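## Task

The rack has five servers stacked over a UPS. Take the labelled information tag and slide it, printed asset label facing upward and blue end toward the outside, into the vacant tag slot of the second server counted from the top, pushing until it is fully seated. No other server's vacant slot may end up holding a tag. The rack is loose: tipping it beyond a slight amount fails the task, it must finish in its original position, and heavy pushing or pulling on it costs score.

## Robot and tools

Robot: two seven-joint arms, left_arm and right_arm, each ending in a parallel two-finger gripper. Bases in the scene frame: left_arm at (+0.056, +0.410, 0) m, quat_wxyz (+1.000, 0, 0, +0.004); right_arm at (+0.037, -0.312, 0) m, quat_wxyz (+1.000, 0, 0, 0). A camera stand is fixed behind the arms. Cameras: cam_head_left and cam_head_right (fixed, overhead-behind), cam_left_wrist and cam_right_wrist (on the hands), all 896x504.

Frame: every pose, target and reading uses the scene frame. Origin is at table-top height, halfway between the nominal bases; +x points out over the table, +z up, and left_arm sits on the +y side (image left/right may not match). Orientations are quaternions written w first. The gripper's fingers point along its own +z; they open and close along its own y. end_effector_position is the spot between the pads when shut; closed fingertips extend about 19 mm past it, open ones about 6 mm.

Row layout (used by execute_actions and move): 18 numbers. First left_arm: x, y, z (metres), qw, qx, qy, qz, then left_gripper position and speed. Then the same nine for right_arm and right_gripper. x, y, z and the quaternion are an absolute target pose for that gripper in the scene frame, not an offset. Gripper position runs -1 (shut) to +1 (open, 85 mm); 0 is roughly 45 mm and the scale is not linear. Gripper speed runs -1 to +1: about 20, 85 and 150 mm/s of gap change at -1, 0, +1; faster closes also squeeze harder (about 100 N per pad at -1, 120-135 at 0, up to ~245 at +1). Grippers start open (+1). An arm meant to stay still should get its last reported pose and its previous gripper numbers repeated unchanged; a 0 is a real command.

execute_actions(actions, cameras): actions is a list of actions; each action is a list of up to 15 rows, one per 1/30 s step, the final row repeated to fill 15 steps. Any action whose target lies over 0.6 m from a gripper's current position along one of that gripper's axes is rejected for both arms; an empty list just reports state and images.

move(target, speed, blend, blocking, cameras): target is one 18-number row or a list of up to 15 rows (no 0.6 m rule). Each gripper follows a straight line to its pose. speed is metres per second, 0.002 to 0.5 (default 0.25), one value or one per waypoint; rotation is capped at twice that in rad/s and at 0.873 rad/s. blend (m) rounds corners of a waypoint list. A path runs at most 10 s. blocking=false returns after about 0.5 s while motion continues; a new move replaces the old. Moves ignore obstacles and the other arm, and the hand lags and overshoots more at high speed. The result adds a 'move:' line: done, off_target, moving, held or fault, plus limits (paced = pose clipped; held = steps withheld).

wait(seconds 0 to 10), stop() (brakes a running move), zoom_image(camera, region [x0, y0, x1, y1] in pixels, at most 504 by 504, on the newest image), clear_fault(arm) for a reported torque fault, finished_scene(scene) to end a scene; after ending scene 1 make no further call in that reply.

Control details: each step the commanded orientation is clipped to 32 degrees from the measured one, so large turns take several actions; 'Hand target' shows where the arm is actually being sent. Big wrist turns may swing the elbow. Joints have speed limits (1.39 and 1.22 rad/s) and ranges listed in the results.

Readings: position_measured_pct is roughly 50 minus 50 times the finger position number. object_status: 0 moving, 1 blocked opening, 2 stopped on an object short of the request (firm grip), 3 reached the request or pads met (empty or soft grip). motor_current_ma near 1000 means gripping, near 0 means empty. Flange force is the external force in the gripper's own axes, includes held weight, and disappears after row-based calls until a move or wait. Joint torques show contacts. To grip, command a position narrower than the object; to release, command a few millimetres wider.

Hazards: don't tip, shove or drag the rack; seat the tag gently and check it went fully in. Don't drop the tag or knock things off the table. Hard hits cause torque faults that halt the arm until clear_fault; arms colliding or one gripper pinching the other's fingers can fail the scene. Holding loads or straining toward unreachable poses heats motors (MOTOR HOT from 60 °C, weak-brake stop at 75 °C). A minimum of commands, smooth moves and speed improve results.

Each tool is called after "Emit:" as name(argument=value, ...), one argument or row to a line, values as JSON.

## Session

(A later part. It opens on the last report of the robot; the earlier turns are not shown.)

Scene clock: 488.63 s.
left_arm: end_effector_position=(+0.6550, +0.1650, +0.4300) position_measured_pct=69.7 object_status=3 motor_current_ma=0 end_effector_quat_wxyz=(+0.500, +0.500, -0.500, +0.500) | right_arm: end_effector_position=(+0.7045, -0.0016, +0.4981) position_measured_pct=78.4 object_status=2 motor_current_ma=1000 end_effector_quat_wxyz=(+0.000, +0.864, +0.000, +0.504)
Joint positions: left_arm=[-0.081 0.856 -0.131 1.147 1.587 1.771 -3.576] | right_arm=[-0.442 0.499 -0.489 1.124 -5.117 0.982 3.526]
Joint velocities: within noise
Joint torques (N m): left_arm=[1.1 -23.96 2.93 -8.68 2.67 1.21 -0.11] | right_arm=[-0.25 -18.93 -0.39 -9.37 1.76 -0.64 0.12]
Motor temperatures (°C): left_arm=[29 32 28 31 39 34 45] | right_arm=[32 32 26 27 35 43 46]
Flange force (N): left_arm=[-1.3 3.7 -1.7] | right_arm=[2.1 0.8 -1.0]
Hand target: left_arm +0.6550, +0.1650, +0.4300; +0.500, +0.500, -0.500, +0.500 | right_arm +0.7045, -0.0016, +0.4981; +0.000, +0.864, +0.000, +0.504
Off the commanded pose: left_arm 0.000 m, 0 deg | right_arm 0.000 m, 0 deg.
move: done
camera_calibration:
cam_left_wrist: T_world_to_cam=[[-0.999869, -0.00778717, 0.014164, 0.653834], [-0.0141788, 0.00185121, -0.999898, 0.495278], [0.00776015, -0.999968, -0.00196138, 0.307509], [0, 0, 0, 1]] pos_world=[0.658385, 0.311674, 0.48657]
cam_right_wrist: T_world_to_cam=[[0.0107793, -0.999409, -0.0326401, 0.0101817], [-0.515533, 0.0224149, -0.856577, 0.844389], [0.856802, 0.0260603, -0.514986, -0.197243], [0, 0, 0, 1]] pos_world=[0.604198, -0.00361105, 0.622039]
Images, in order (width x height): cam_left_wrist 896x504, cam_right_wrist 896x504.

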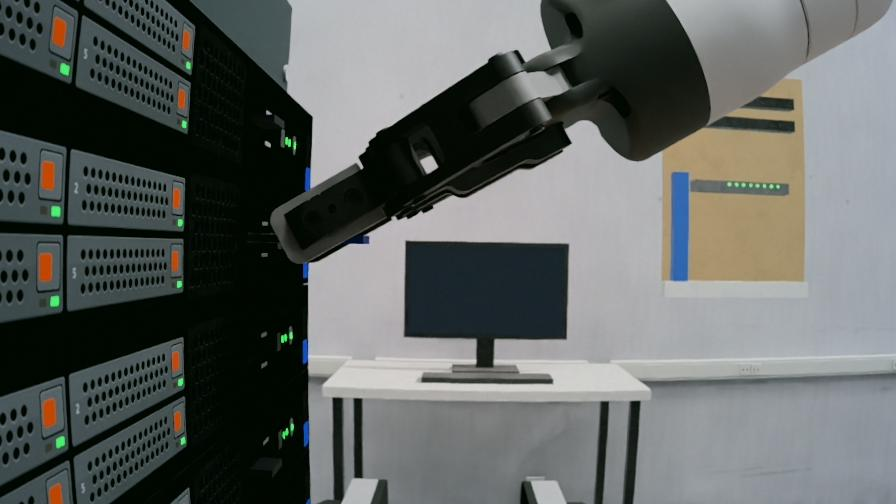

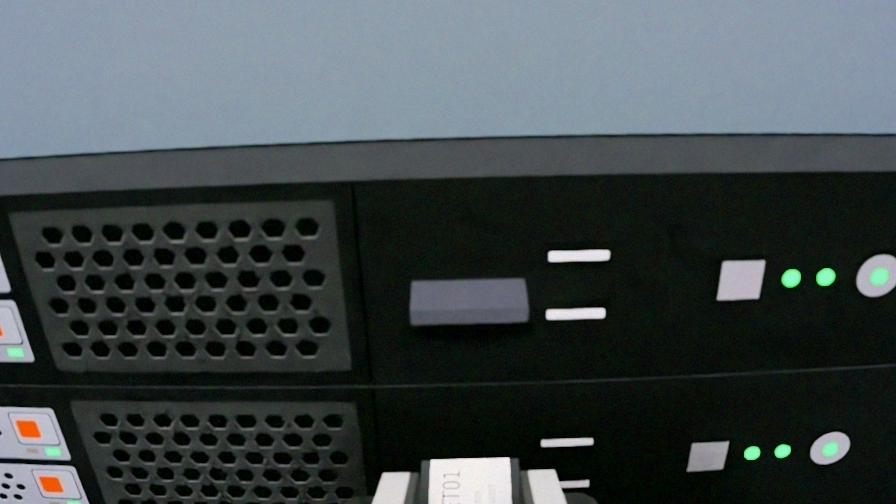

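Emit:
move(
  target=[
    [0.655,0.165,0.43,0.5,0.5,-0.5,0.5,-0.4,0,0.7075,-0.0016,0.4981,0,0.8636,0,0.5041,-0.7,-1],
    [0.655,0.165,0.43,0.5,0.5,-0.5,0.5,-0.4,0,0.7075,-0.0016,0.4981,0,0.8636,0,0.5041,-0.4,-0.5],
    [0.655,0.165,0.43,0.5,0.5,-0.5,0.5,-0.4,0,0.63,-0.0016,0.4981,0,0.8636,0,0.5041,-0.4,-0.5],
  ],
  speed=[0.025,0.05,0.08],
  cameras=["cam_left_wrist","cam_right_wrist"],
)

Scene clock: 510.30 s.
left_arm: end_effector_position=(+0.6550, +0.1650, +0.4300) position_measured_pct=69.7 object_status=3 motor_current_ma=0 end_effector_quat_wxyz=(+0.500, +0.500, -0.500, +0.500) | right_arm: end_effector_position=(+0.6300, -0.0015, +0.4981) position_measured_pct=69.7 object_status=3 motor_current_ma=0 end_effector_quat_wxyz=(+0.000, +0.864, +0.000, +0.504)
Joint positions: left_arm=[-0.081 0.856 -0.131 1.147 1.587 1.771 -3.576] | right_arm=[-0.484 0.357 -0.502 1.338 -5.101 1.014 3.384]
Joint velocities: within noise
Joint torques (N m): left_arm=[1.13 -23.98 2.94 -8.69 2.69 1.24 -0.1] | right_arm=[-0.45 -18.13 -0.32 -10.22 2.38 -0.35 0.05]
Motor temperatures (°C): left_arm=[28 33 28 31 39 34 45] | right_arm=[32 32 26 27 35 43 46]
Flange force (N): left_arm=[-1.3 3.7 -1.7] | right_arm=[1.0 0.5 1.2]
Hand target: left_arm +0.6550, +0.1650, +0.4300; +0.500, +0.500, -0.500, +0.500 | right_arm +0.6300, -0.0016, +0.4981; +0.000, +0.864, +0.000, +0.504
Off the commanded pose: left_arm 0.000 m, 0 deg | right_arm 0.000 m, 0 deg.
move: done
camera_calibration:
cam_left_wrist: T_world_to_cam=[[-0.999869, -0.00778717, 0.014164, 0.653834], [-0.0141788, 0.00185121, -0.999898, 0.495278], [0.00776015, -0.999968, -0.00196138, 0.307509], [0, 0, 0, 1]] pos_world=[0.658385, 0.311674, 0.48657]
cam_right_wrist: T_world_to_cam=[[0.01083, -0.999411, -0.032554, 0.0109046], [-0.515532, 0.0223151, -0.85658, 0.805983], [0.856802, 0.0260594, -0.514986, -0.133411], [0, 0, 0, 1]] pos_world=[0.529698, -0.00361075, 0.622039]
Images, in order (width x height): cam_left_wrist 896x504, cam_right_wrist 896x504.

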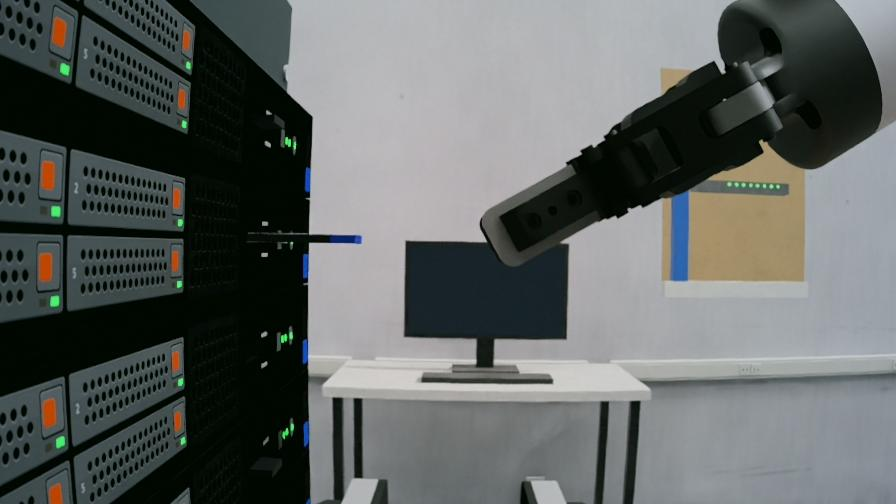

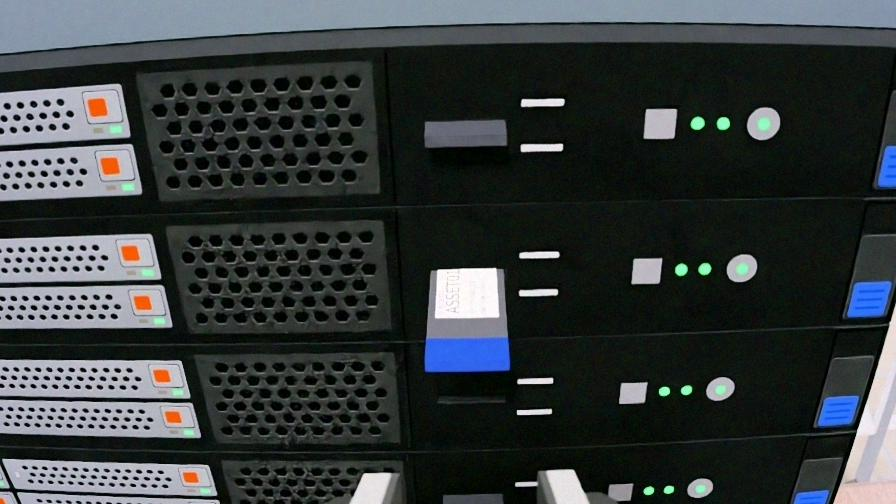

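Emit:
move(
  target=[0.655,0.165,0.43,0.5,0.5,-0.5,0.5,-0.4,0,0.66,-0.0016,0.494,0,0.7071,0,0.7071,-1,0],
  speed=0.25,
  cameras=["cam_left_wrist","cam_right_wrist"],
)

Scene clock: 527.00 s.
left_arm: end_effector_position=(+0.6550, +0.1650, +0.4300) position_measured_pct=69.7 object_status=3 motor_current_ma=0 end_effector_quat_wxyz=(+0.500, +0.500, -0.500, +0.500) | right_arm: end_effector_position=(+0.6600, -0.0016, +0.4940) position_measured_pct=98.7 object_status=3 motor_current_ma=930 end_effector_quat_wxyz=(+0.000, +0.707, +0.000, +0.707)
Joint positions: left_arm=[-0.081 0.856 -0.131 1.147 1.587 1.771 -3.576] | right_arm=[-0.595 0.452 -0.344 1.711 -4.208 1.097 2.499]
Joint velocities: within noise
Joint torques (N m): left_arm=[1.1 -24 2.93 -8.7 2.69 1.22 -0.12] | right_arm=[-0.39 -19.06 0.16 -9.24 2.34 2.08 0.07]
Motor temperatures (°C): left_arm=[28 33 28 31 39 34 44] | right_arm=[32 32 26 27 35 43 46]
Flange force (N): left_arm=[-1.3 3.6 -1.6] | right_arm=[0.1 -0.3 1.4]
Hand target: left_arm +0.6550, +0.1650, +0.4300; +0.500, +0.500, -0.500, +0.500 | right_arm +0.6600, -0.0016, +0.4940; +0.000, +0.707, +0.000, +0.707
Off the commanded pose: left_arm 0.000 m, 0 deg | right_arm 0.000 m, 0 deg.
move: done
camera_calibration:
cam_left_wrist: T_world_to_cam=[[-0.999869, -0.00778717, 0.014164, 0.653834], [-0.0141788, 0.00185121, -0.999898, 0.495278], [0.00776015, -0.999968, -0.00196138, 0.307509], [0, 0, 0, 1]] pos_world=[0.658385, 0.311674, 0.48657]
cam_right_wrist: T_world_to_cam=[[0.0253395, -0.999412, -0.0231162, -0.00380074], [-0.0275984, 0.0224154, -0.999368, 0.566479], [0.999298, 0.0259615, -0.0270142, -0.496327], [0, 0, 0, 1]] pos_world=[0.511709, -0.003611, 0.552625]
Images, in order (width x height): cam_left_wrist 896x504, cam_right_wrist 896x504.

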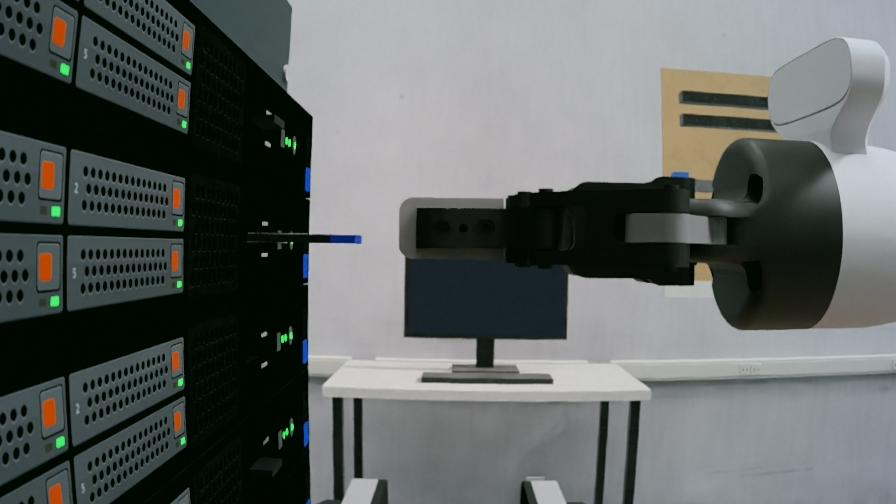

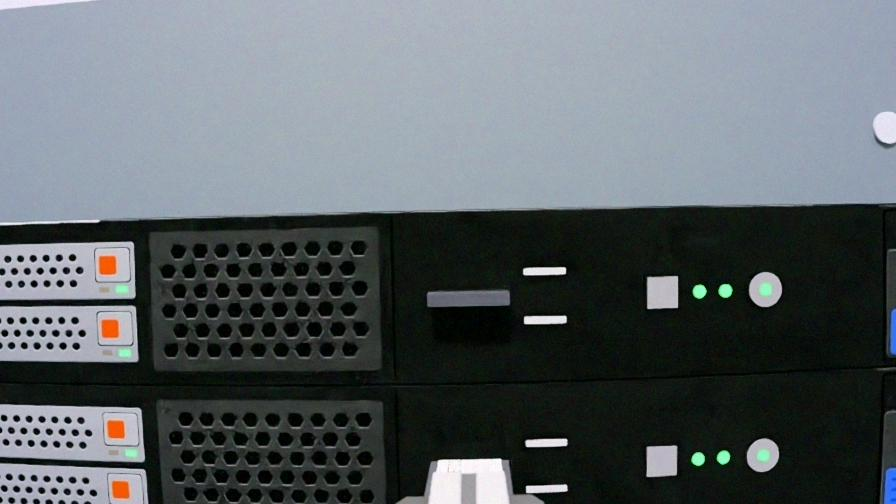

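Emit:
move(
  target=[
    [0.655,0.165,0.43,0.5,0.5,-0.5,0.5,-0.4,0,0.66,-0.0016,0.4904,0,0.7071,0,0.7071,-1,0],
    [0.655,0.165,0.43,0.5,0.5,-0.5,0.5,-0.4,0,0.67,-0.0016,0.4904,0,0.7071,0,0.7071,-1,0],
    [0.655,0.165,0.43,0.5,0.5,-0.5,0.5,-0.4,0,0.695,-0.0016,0.4904,0,0.7071,0,0.7071,-1,0],
  ],
  speed=[0.05,0.05,0.02],
  cameras=["cam_left_wrist","cam_right_wrist"],
)

Scene clock: 537.40 s.
left_arm: end_effector_position=(+0.6550, +0.1650, +0.4300) position_measured_pct=69.7 object_status=3 motor_current_ma=0 end_effector_quat_wxyz=(+0.500, +0.500, -0.500, +0.500) | right_arm: end_effector_position=(+0.6950, -0.0016, +0.4904) position_measured_pct=98.7 object_status=3 motor_current_ma=930 end_effector_quat_wxyz=(+0.000, +0.707, +0.000, +0.707)
Joint positions: left_arm=[-0.081 0.856 -0.131 1.147 1.587 1.771 -3.576] | right_arm=[-0.562 0.507 -0.326 1.63 -4.176 1.042 2.509]
Joint velocities: within noise
Joint torques (N m): left_arm=[1.14 -24.01 2.92 -8.69 2.67 1.22 -0.12] | right_arm=[-0.26 -19.53 0.13 -9.74 2.39 1.78 0.08]
Motor temperatures (°C): left_arm=[28 33 28 31 39 34 44] | right_arm=[32 32 26 27 35 43 46]
Flange force (N): left_arm=[-1.3 3.5 -1.7] | right_arm=[0.4 0.7 -1.0]
Hand target: left_arm +0.6550, +0.1650, +0.4300; +0.500, +0.500, -0.500, +0.500 | right_arm +0.6950, -0.0016, +0.4904; +0.000, +0.707, +0.000, +0.707
Off the commanded pose: left_arm 0.000 m, 0 deg | right_arm 0.000 m, 0 deg.
move: done
camera_calibration:
cam_left_wrist: T_world_to_cam=[[-0.999869, -0.00778717, 0.014164, 0.653834], [-0.0141788, 0.00185121, -0.999898, 0.495278], [0.00776015, -0.999968, -0.00196138, 0.307509], [0, 0, 0, 1]] pos_world=[0.658385, 0.311674, 0.48657]
cam_right_wrist: T_world_to_cam=[[0.025339, -0.999414, -0.0230188, -0.00482607], [-0.027696, 0.0223155, -0.999367, 0.5638], [0.999295, 0.0259605, -0.0271143, -0.531346], [0, 0, 0, 1]] pos_world=[0.546709, -0.00361071, 0.548925]
Images, in order (width x height): cam_left_wrist 896x504, cam_right_wrist 896x504.

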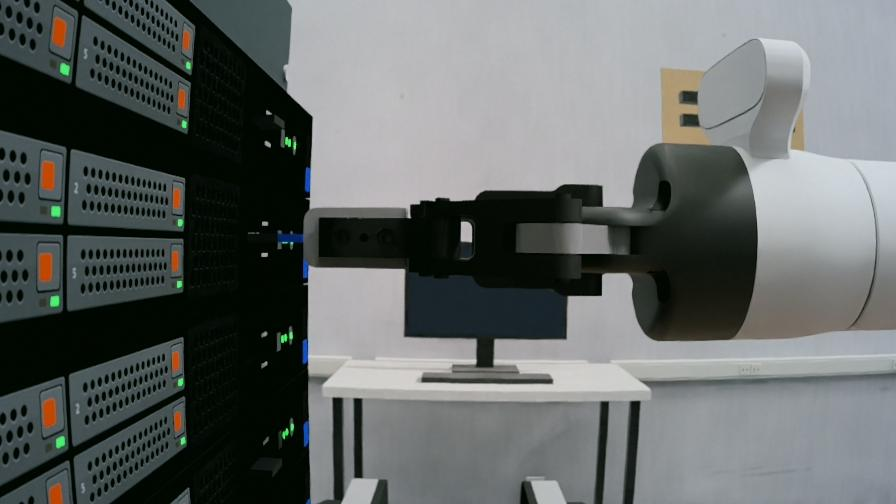

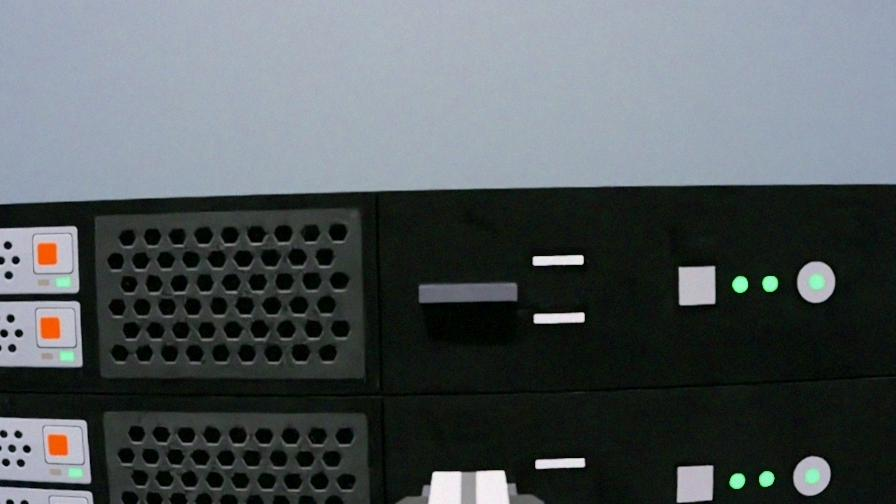

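Emit:
move(
  target=[0.655,0.165,0.43,0.5,0.5,-0.5,0.5,-0.4,0,0.704,-0.0016,0.4904,0,0.7071,0,0.7071,-1,0],
  speed=0.02,
  cameras=["cam_left_wrist"],
)

Emit:
zoom_image(
  camera="cam_left_wrist",
  region=[230, 205, 330, 275],
)

Scene clock: 544.90 s.
left_arm: end_effector_position=(+0.6550, +0.1650, +0.4300) position_measured_pct=69.7 object_status=3 motor_current_ma=0 end_effector_quat_wxyz=(+0.500, +0.500, -0.500, +0.500) | right_arm: end_effector_position=(+0.7040, -0.0016, +0.4904) position_measured_pct=98.7 object_status=3 motor_current_ma=930 end_effector_quat_wxyz=(+0.000, +0.707, +0.000, +0.707)
Joint positions: left_arm=[-0.081 0.856 -0.131 1.147 1.587 1.771 -3.576] | right_arm=[-0.554 0.521 -0.322 1.606 -4.171 1.027 2.515]
Joint velocities: within noise
Joint torques (N m): left_arm=[1.11 -23.98 2.91 -8.69 2.68 1.21 -0.09] | right_arm=[-0.26 -19.89 0.26 -9.77 2.32 1.76 0.06]
Motor temperatures (°C): left_arm=[28 33 28 31 39 34 44] | right_arm=[32 32 26 27 35 43 46]
Flange force (N): left_arm=[-1.3 3.7 -1.7] | right_arm=[0.3 0.6 -0.8]
Hand target: left_arm +0.6550, +0.1650, +0.4300; +0.500, +0.500, -0.500, +0.500 | right_arm +0.7040, -0.0016, +0.4904; +0.000, +0.707, +0.000, +0.707
Off the commanded pose: left_arm 0.000 m, 0 deg | right_arm 0.000 m, 0 deg.
move: done
camera_calibration:
cam_left_wrist: T_world_to_cam=[[-0.999869, -0.00778717, 0.014164, 0.653834], [-0.0141788, 0.00185121, -0.999898, 0.495278], [0.00776015, -0.999968, -0.00196138, 0.307509], [0, 0, 0, 1]] pos_world=[0.658385, 0.311674, 0.48657]
Images, in order (width x height): cam_left_wrist 896x504.

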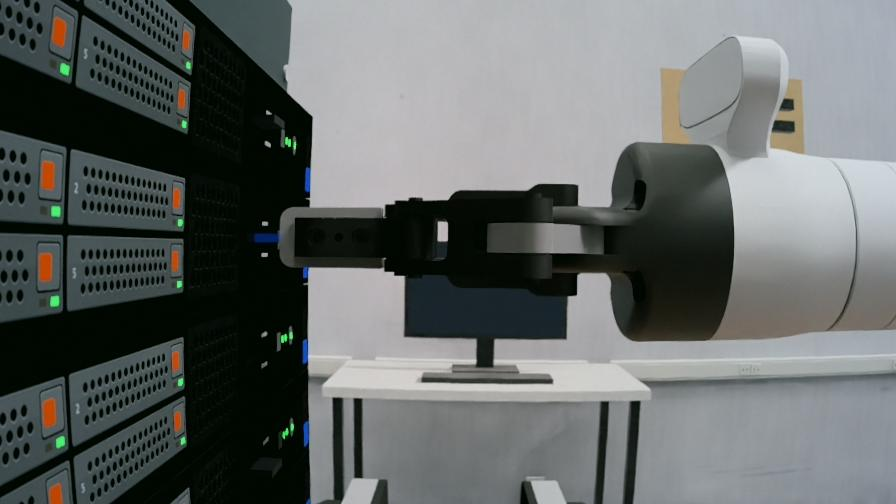

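Scaled by 5.040 from the camera's 896x504 image, which has a finer 1280x720 frame.

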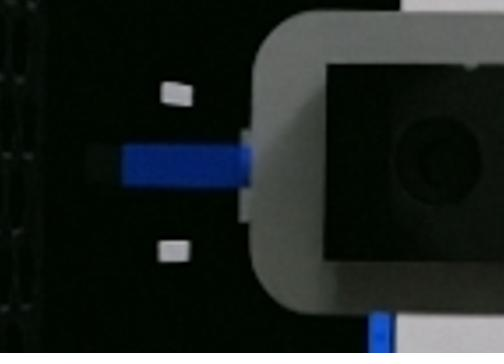

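Emit:
move(
  target=[0.655,0.165,0.43,0.5,0.5,-0.5,0.5,-0.4,0,0.7060,-0.0016,0.4904,0,0.7071,0,0.7071,-1,0],
  speed=0.01,
  cameras=["cam_left_wrist"],
)

Emit:
zoom_image(
  camera="cam_left_wrist",
  region=[230, 205, 330, 275],
)

Scene clock: 551.43 s.
left_arm: end_effector_position=(+0.6550, +0.1650, +0.4300) position_measured_pct=69.7 object_status=3 motor_current_ma=0 end_effector_quat_wxyz=(+0.500, +0.500, -0.500, +0.500) | right_arm: end_effector_position=(+0.7060, -0.0016, +0.4904) position_measured_pct=98.7 object_status=3 motor_current_ma=930 end_effector_quat_wxyz=(+0.000, +0.707, +0.000, +0.707)
Joint positions: left_arm=[-0.081 0.856 -0.131 1.147 1.587 1.771 -3.576] | right_arm=[-0.553 0.524 -0.321 1.6 -4.17 1.023 2.516]
Joint velocities: within noise
Joint torques (N m): left_arm=[1.07 -23.97 2.93 -8.7 2.67 1.22 -0.12] | right_arm=[-0.36 -19.91 0.19 -9.65 2.3 1.79 0.08]
Motor temperatures (°C): left_arm=[28 33 28 31 39 34 44] | right_arm=[32 32 26 27 35 43 46]
Flange force (N): left_arm=[-1.3 3.7 -1.6] | right_arm=[0.6 0.6 -0.3]
Hand target: left_arm +0.6550, +0.1650, +0.4300; +0.500, +0.500, -0.500, +0.500 | right_arm +0.7060, -0.0016, +0.4904; +0.000, +0.707, +0.000, +0.707
Off the commanded pose: left_arm 0.000 m, 0 deg | right_arm 0.000 m, 0 deg.
move: done
camera_calibration:
cam_left_wrist: T_world_to_cam=[[-0.999869, -0.00778717, 0.014164, 0.653834], [-0.0141788, 0.00185121, -0.999898, 0.495278], [0.00776015, -0.999968, -0.00196138, 0.307509], [0, 0, 0, 1]] pos_world=[0.658385, 0.311674, 0.48657]
Images, in order (width x height): cam_left_wrist 896x504.

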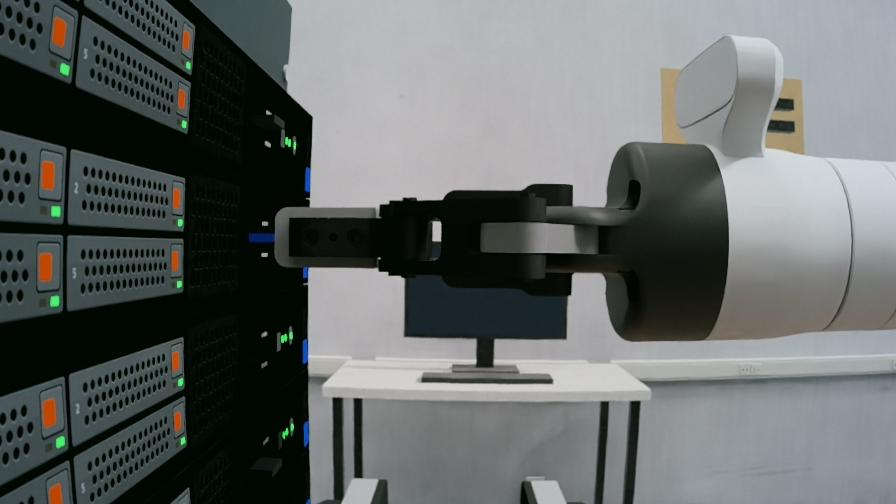

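Scaled by 5.040 from the camera's 896x504 image, which has a finer 1280x720 frame.

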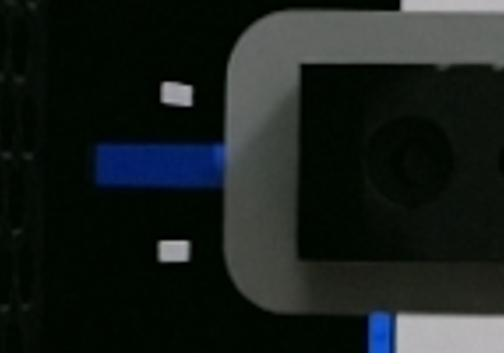

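Emit:
move(
  target=[0.655,0.165,0.43,0.5,0.5,-0.5,0.5,-0.4,0,0.7065,-0.0016,0.4904,0,0.7071,0,0.7071,-1,0],
  speed=0.01,
  cameras=[],
)

Scene clock: 561.10 s.
left_arm: end_effector_position=(+0.6550, +0.1650, +0.4300) position_measured_pct=69.7 object_status=3 motor_current_ma=0 end_effector_quat_wxyz=(+0.500, +0.500, -0.500, +0.500) | right_arm: end_effector_position=(+0.7065, -0.0016, +0.4904) position_measured_pct=98.7 object_status=3 motor_current_ma=930 end_effector_quat_wxyz=(+0.000, +0.707, +0.000, +0.707)
Joint positions: left_arm=[-0.081 0.856 -0.131 1.147 1.587 1.771 -3.576] | right_arm=[-0.552 0.524 -0.321 1.599 -4.17 1.022 2.517]
Joint velocities: within noise
Joint torques (N m): left_arm=[1.12 -24.01 2.95 -8.69 2.67 1.22 -0.13] | right_arm=[-0.37 -20.21 0.24 -9.63 2.29 1.83 0.11]
Motor temperatures (°C): left_arm=[28 33 28 31 39 34 44] | right_arm=[32 32 26 27 35 43 46]
Flange force (N): left_arm=[-1.3 3.6 -1.7] | right_arm=[0.2 0.3 0.2]
Hand target: left_arm +0.6550, +0.1650, +0.4300; +0.500, +0.500, -0.500, +0.500 | right_arm +0.7065, -0.0016, +0.4904; +0.000, +0.707, +0.000, +0.707
Off the commanded pose: left_arm 0.000 m, 0 deg | right_arm 0.000 m, 0 deg.
move: done
No camera images: "cameras" was empty.

Emit:
move(
  target=[0.655,0.165,0.43,0.5,0.5,-0.5,0.5,-0.4,0,0.7069,-0.0016,0.4904,0,0.7071,0,0.7071,-1,0],
  speed=0.01,
  cameras=["cam_left_wrist"],
)

Emit:
zoom_image(
  camera="cam_left_wrist",
  region=[230, 205, 330, 275],
)

Scene clock: 566.53 s.
left_arm: end_effector_position=(+0.6550, +0.1650, +0.4300) position_measured_pct=69.7 object_status=3 motor_current_ma=0 end_effector_quat_wxyz=(+0.500, +0.500, -0.500, +0.500) | right_arm: end_effector_position=(+0.7069, -0.0016, +0.4904) position_measured_pct=98.7 object_status=3 motor_current_ma=930 end_effector_quat_wxyz=(+0.000, +0.707, +0.000, +0.707)
Joint positions: left_arm=[-0.081 0.856 -0.131 1.147 1.587 1.771 -3.576] | right_arm=[-0.552 0.525 -0.32 1.598 -4.169 1.022 2.517]
Joint velocities: within noise
Joint torques (N m): left_arm=[1.12 -23.97 2.9 -8.72 2.66 1.22 -0.09] | right_arm=[-0.26 -20.41 0.23 -9.52 2.21 1.93 0.09]
Motor temperatures (°C): left_arm=[28 33 28 31 39 34 44] | right_arm=[32 32 26 27 35 43 46]
Flange force (N): left_arm=[-1.4 3.9 -1.6] | right_arm=[0.2 -0.3 1.0]
Hand target: left_arm +0.6550, +0.1650, +0.4300; +0.500, +0.500, -0.500, +0.500 | right_arm +0.7069, -0.0016, +0.4904; +0.000, +0.707, +0.000, +0.707
Off the commanded pose: left_arm 0.000 m, 0 deg | right_arm 0.000 m, 0 deg.
move: done
camera_calibration:
cam_left_wrist: T_world_to_cam=[[-0.999869, -0.00778717, 0.014164, 0.653834], [-0.0141788, 0.00185121, -0.999898, 0.495278], [0.00776015, -0.999968, -0.00196138, 0.307509], [0, 0, 0, 1]] pos_world=[0.658385, 0.311674, 0.48657]
Images, in order (width x height): cam_left_wrist 896x504.

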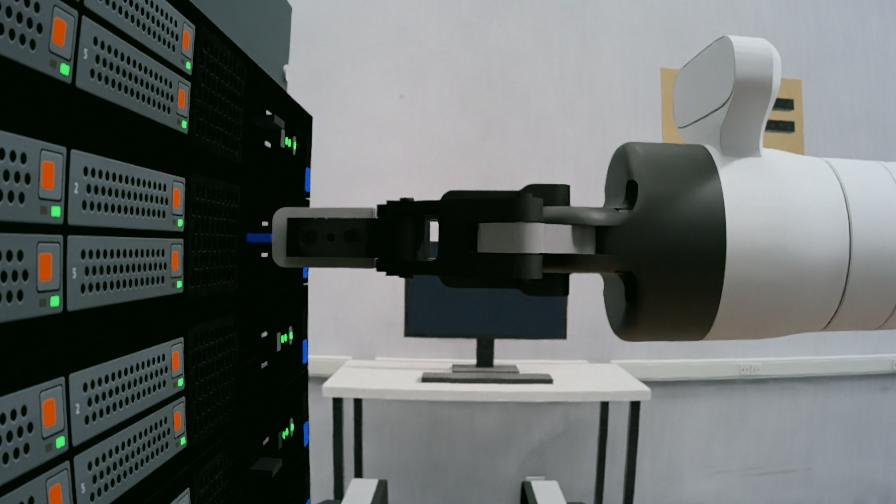

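Scaled by 5.040 from the camera's 896x504 image, which has a finer 1280x720 frame.

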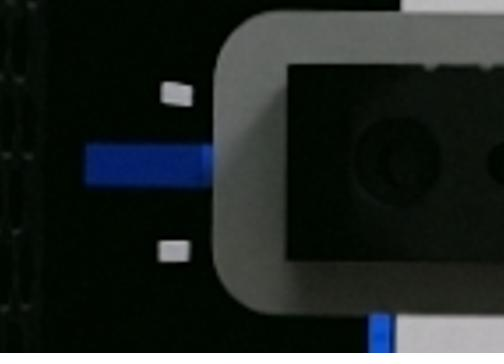

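Emit:
move(
  target=[0.655,0.165,0.43,0.5,0.5,-0.5,0.5,-0.4,0,0.7073,-0.0016,0.4904,0,0.7071,0,0.7071,-1,0],
  speed=0.01,
  cameras=[],
)

Scene clock: 574.03 s.
left_arm: end_effector_position=(+0.6550, +0.1650, +0.4300) position_measured_pct=69.7 object_status=3 motor_current_ma=0 end_effector_quat_wxyz=(+0.500, +0.500, -0.500, +0.500) | right_arm: end_effector_position=(+0.7073, -0.0016, +0.4904) position_measured_pct=98.7 object_status=3 motor_current_ma=930 end_effector_quat_wxyz=(+0.000, +0.707, +0.000, +0.707)
Joint positions: left_arm=[-0.081 0.856 -0.131 1.147 1.587 1.771 -3.576] | right_arm=[-0.551 0.525 -0.32 1.597 -4.169 1.021 2.517]
Joint velocities: within noise
Joint torques (N m): left_arm=[1.1 -23.97 2.93 -8.67 2.7 1.2 -0.12] | right_arm=[0.02 -19.9 0.47 -10.22 2.48 1.74 0.08]
Motor temperatures (°C): left_arm=[28 33 28 31 39 34 44] | right_arm=[32 32 26 27 35 43 46]
Flange force (N): left_arm=[-1.2 3.6 -1.7] | right_arm=[0.0 1.0 -2.5]
Hand target: left_arm +0.6550, +0.1650, +0.4300; +0.500, +0.500, -0.500, +0.500 | right_arm +0.7073, -0.0016, +0.4904; +0.000, +0.707, +0.000, +0.707
Off the commanded pose: left_arm 0.000 m, 0 deg | right_arm 0.000 m, 0 deg.
move: done
No camera images: "cameras" was empty.

Emit:
move(
  target=[0.655,0.165,0.43,0.5,0.5,-0.5,0.5,-0.4,0,0.7076,-0.0016,0.4904,0,0.7071,0,0.7071,-1,0],
  speed=0.01,
  cameras=["cam_left_wrist"],
)

Emit:
zoom_image(
  camera="cam_left_wrist",
  region=[230, 205, 330, 275],
)

Scene clock: 580.77 s.
left_arm: end_effector_position=(+0.6550, +0.1650, +0.4300) position_measured_pct=69.7 object_status=3 motor_current_ma=0 end_effector_quat_wxyz=(+0.500, +0.500, -0.500, +0.500) | right_arm: end_effector_position=(+0.7076, -0.0016, +0.4904) position_measured_pct=98.7 object_status=3 motor_current_ma=930 end_effector_quat_wxyz=(+0.000, +0.707, +0.000, +0.707)
Joint positions: left_arm=[-0.081 0.856 -0.131 1.147 1.587 1.771 -3.576] | right_arm=[-0.551 0.526 -0.32 1.596 -4.169 1.02 2.517]
Joint velocities: within noise
Joint torques (N m): left_arm=[1.1 -23.95 2.92 -8.71 2.66 1.21 -0.1] | right_arm=[0.04 -19.91 0.49 -10.33 2.51 1.7 0.07]
Motor temperatures (°C): left_arm=[28 33 28 31 39 34 44] | right_arm=[32 32 26 27 35 43 46]
Flange force (N): left_arm=[-1.3 3.9 -1.6] | right_arm=[-0.1 1.1 -2.9]
Hand target: left_arm +0.6550, +0.1650, +0.4300; +0.500, +0.500, -0.500, +0.500 | right_arm +0.7076, -0.0016, +0.4904; +0.000, +0.707, +0.000, +0.707
Off the commanded pose: left_arm 0.000 m, 0 deg | right_arm 0.000 m, 0 deg.
move: done
camera_calibration:
cam_left_wrist: T_world_to_cam=[[-0.999869, -0.00778717, 0.014164, 0.653834], [-0.0141788, 0.00185121, -0.999898, 0.495278], [0.00776015, -0.999968, -0.00196138, 0.307509], [0, 0, 0, 1]] pos_world=[0.658385, 0.311674, 0.48657]
Images, in order (width x height): cam_left_wrist 896x504.

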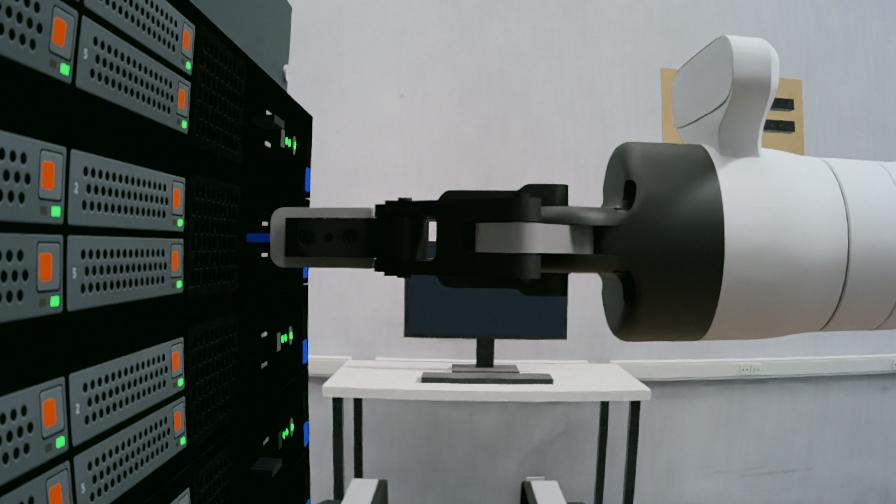

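Scaled by 5.040 from the camera's 896x504 image, which has a finer 1280x720 frame.

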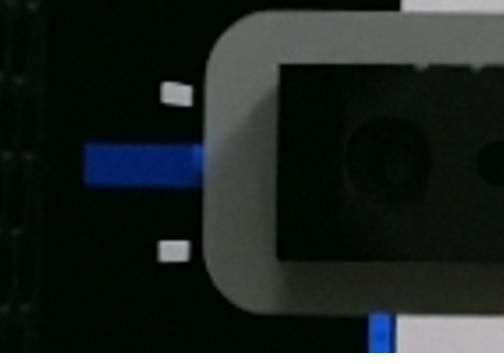

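Emit:
move(
  target=[0.655,0.165,0.43,0.5,0.5,-0.5,0.5,-0.4,0,0.7080,-0.0016,0.4904,0,0.7071,0,0.7071,-1,0],
  speed=0.01,
  cameras=[],
)

Scene clock: 595.87 s.
left_arm: end_effector_position=(+0.6550, +0.1650, +0.4300) position_measured_pct=69.7 object_status=3 motor_current_ma=0 end_effector_quat_wxyz=(+0.500, +0.500, -0.500, +0.500) | right_arm: end_effector_position=(+0.7080, -0.0016, +0.4904) position_measured_pct=98.7 object_status=3 motor_current_ma=930 end_effector_quat_wxyz=(+0.000, +0.707, +0.000, +0.707)
Joint positions: left_arm=[-0.081 0.856 -0.131 1.147 1.587 1.771 -3.576] | right_arm=[-0.551 0.527 -0.32 1.595 -4.169 1.02 2.518]
Joint velocities: within noise
Joint torques (N m): left_arm=[1.12 -23.97 2.95 -8.66 2.64 1.22 -0.09] | right_arm=[-0.05 -19.91 0.43 -10.17 2.44 1.72 0.06]
Motor temperatures (°C): left_arm=[28 33 28 31 39 34 44] | right_arm=[32 32 26 27 35 43 46]
Flange force (N): left_arm=[-1.3 3.6 -1.7] | right_arm=[0.1 1.0 -2.3]
Hand target: left_arm +0.6550, +0.1650, +0.4300; +0.500, +0.500, -0.500, +0.500 | right_arm +0.7080, -0.0016, +0.4904; +0.000, +0.707, +0.000, +0.707
Off the commanded pose: left_arm 0.000 m, 0 deg | right_arm 0.000 m, 0 deg.
move: done
No camera images: "cameras" was empty.

Emit:
move(
  target=[0.655,0.165,0.43,0.5,0.5,-0.5,0.5,-0.4,0,0.7085,-0.0016,0.4904,0,0.7071,0,0.7071,-1,0],
  speed=0.01,
  cameras=["cam_left_wrist"],
)

Emit:
zoom_image(
  camera="cam_left_wrist",
  region=[230, 205, 330, 275],
)

Scene clock: 609.80 s.
left_arm: end_effector_position=(+0.6550, +0.1650, +0.4300) position_measured_pct=69.7 object_status=3 motor_current_ma=0 end_effector_quat_wxyz=(+0.500, +0.500, -0.500, +0.500) | right_arm: end_effector_position=(+0.7085, -0.0016, +0.4904) position_measured_pct=98.7 object_status=3 motor_current_ma=930 end_effector_quat_wxyz=(+0.000, +0.707, +0.000, +0.707)
Joint positions: left_arm=[-0.081 0.856 -0.131 1.147 1.587 1.771 -3.576] | right_arm=[-0.55 0.527 -0.32 1.594 -4.169 1.019 2.518]
Joint velocities: within noise
Joint torques (N m): left_arm=[1.11 -23.98 2.9 -8.69 2.68 1.19 -0.11] | right_arm=[1.54 -17.66 1.56 -13.09 3.56 0.62 0.05]
Motor temperatures (°C): left_arm=[28 33 28 31 39 34 44] | right_arm=[32 32 26 27 35 43 46]
Flange force (N): left_arm=[-1.3 3.6 -1.7] | right_arm=[-1.1 5.4 -18.0]
Hand target: left_arm +0.6550, +0.1650, +0.4300; +0.500, +0.500, -0.500, +0.500 | right_arm +0.7085, -0.0016, +0.4904; +0.000, +0.707, +0.000, +0.707
Off the commanded pose: left_arm 0.000 m, 0 deg | right_arm 0.000 m, 0 deg.
move: done
camera_calibration:
cam_left_wrist: T_world_to_cam=[[-0.999869, -0.00778717, 0.014164, 0.653834], [-0.0141788, 0.00185121, -0.999898, 0.495278], [0.00776015, -0.999968, -0.00196138, 0.307509], [0, 0, 0, 1]] pos_world=[0.658385, 0.311674, 0.48657]
Images, in order (width x height): cam_left_wrist 896x504.

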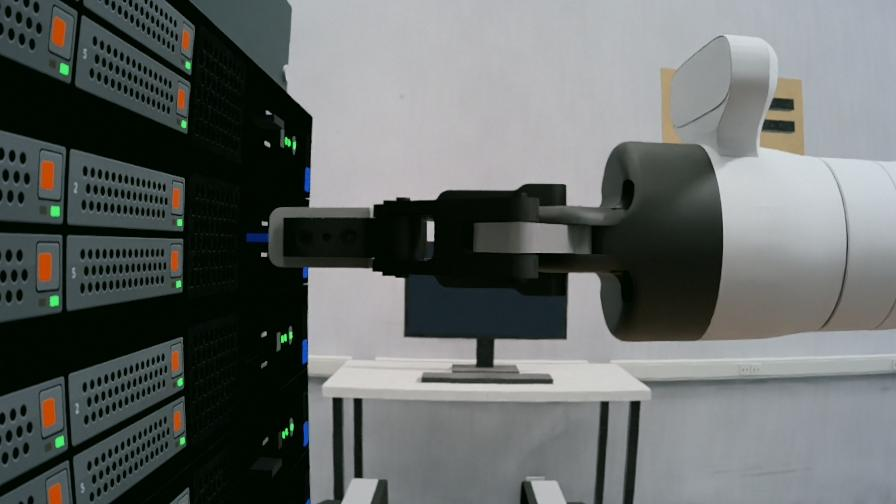

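Scaled by 5.040 from the camera's 896x504 image, which has a finer 1280x720 frame.

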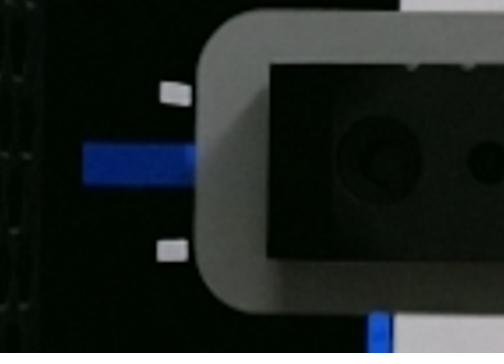

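Emit:
move(
  target=[
    [0.655,0.165,0.43,0.5,0.5,-0.5,0.5,-0.4,0,0.69,-0.0016,0.4904,0,0.7071,0,0.7071,-1,0],
    [0.655,0.165,0.43,0.5,0.5,-0.5,0.5,-0.4,0,0.60,-0.0016,0.52,0,0.8192,0,0.5736,-1,0],
  ],
  speed=[0.04,0.2],
  cameras=["cam_left_wrist","cam_right_wrist"],
)

Emit:
zoom_image(
  camera="cam_right_wrist",
  region=[350, 100, 650, 400],
)

Scene clock: 617.57 s.
left_arm: end_effector_position=(+0.6550, +0.1650, +0.4300) position_measured_pct=69.7 object_status=3 motor_current_ma=0 end_effector_quat_wxyz=(+0.500, +0.500, -0.500, +0.500) | right_arm: end_effector_position=(+0.6000, -0.0016, +0.5200) position_measured_pct=98.7 object_status=3 motor_current_ma=930 end_effector_quat_wxyz=(+0.000, +0.819, +0.000, +0.574)
Joint positions: left_arm=[-0.081 0.856 -0.131 1.147 1.587 1.771 -3.576] | right_arm=[-0.579 0.274 -0.441 1.523 -4.883 0.998 3.125]
Joint velocities: within noise
Joint torques (N m): left_arm=[1.14 -24.02 2.95 -8.7 2.66 1.23 -0.11] | right_arm=[-0.35 -16.56 0.01 -10.2 2.61 0.33 0.07]
Motor temperatures (°C): left_arm=[28 33 28 31 39 34 44] | right_arm=[32 32 26 27 36 43 46]
Flange force (N): left_arm=[-1.4 3.6 -1.7] | right_arm=[0.7 0.0 1.2]
Hand target: left_arm +0.6550, +0.1650, +0.4300; +0.500, +0.500, -0.500, +0.500 | right_arm +0.6000, -0.0016, +0.5200; +0.000, +0.819, +0.000, +0.574
Off the commanded pose: left_arm 0.000 m, 0 deg | right_arm 0.000 m, 0 deg.
move: done
camera_calibration:
cam_left_wrist: T_world_to_cam=[[-0.999869, -0.00778717, 0.014164, 0.653834], [-0.0141788, 0.00185121, -0.999898, 0.495278], [0.00776015, -0.999968, -0.00196138, 0.307509], [0, 0, 0, 1]] pos_world=[0.658385, 0.311674, 0.48657]
cam_right_wrist: T_world_to_cam=[[0.0158435, -0.999416, -0.0302598, 0.00761106], [-0.367827, 0.0223157, -0.929627, 0.758653], [0.929759, 0.0258589, -0.367259, -0.217046], [0, 0, 0, 1]] pos_world=[0.480733, -0.00371066, 0.625782]
Images, in order (width x height): cam_left_wrist 896x504, cam_right_wrist 896x504.

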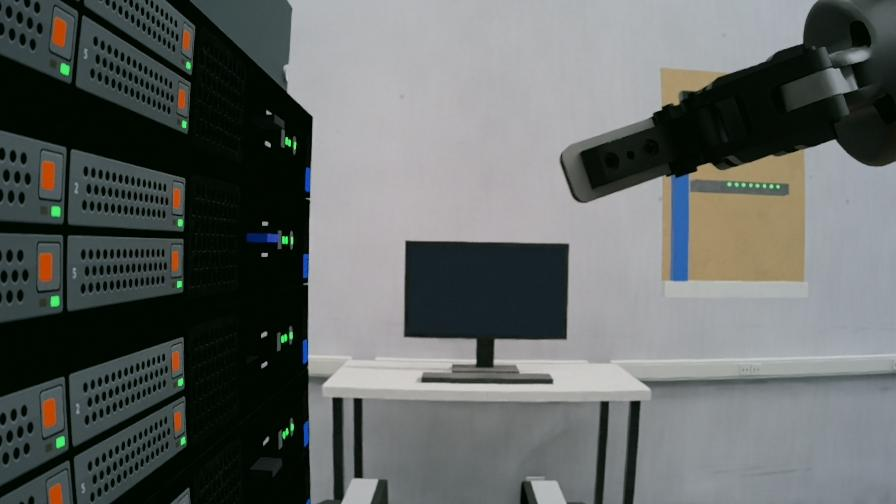

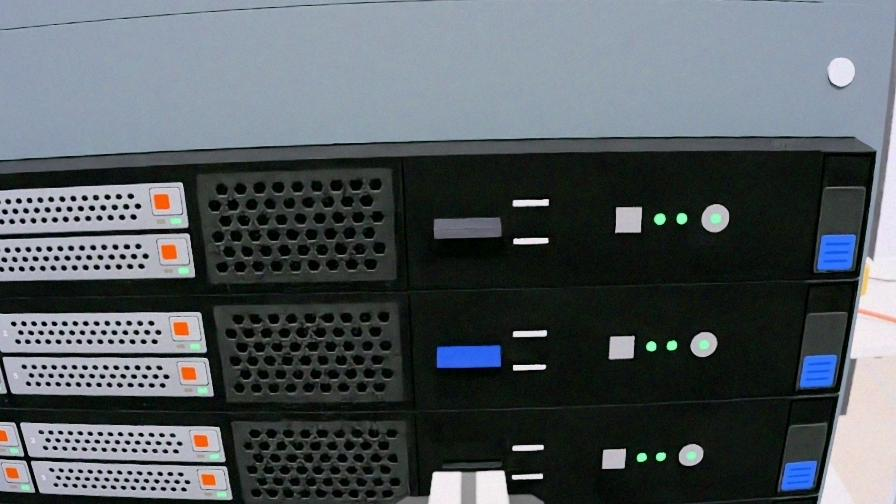

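Scaled by 1.680 from the camera's 896x504 image, which has a finer 1280x720 frame.

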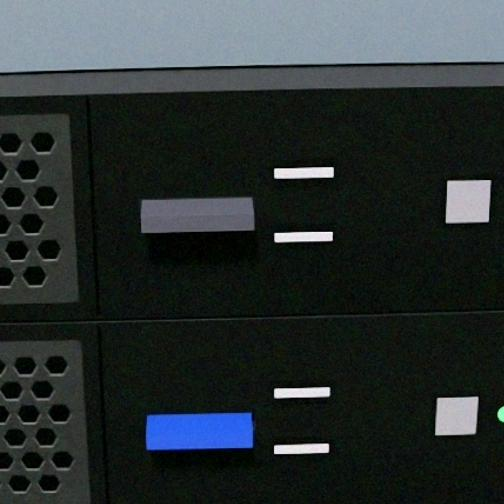

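Emit:
finished_scene(
  scene=2,
)

The scene is finished: the task was done.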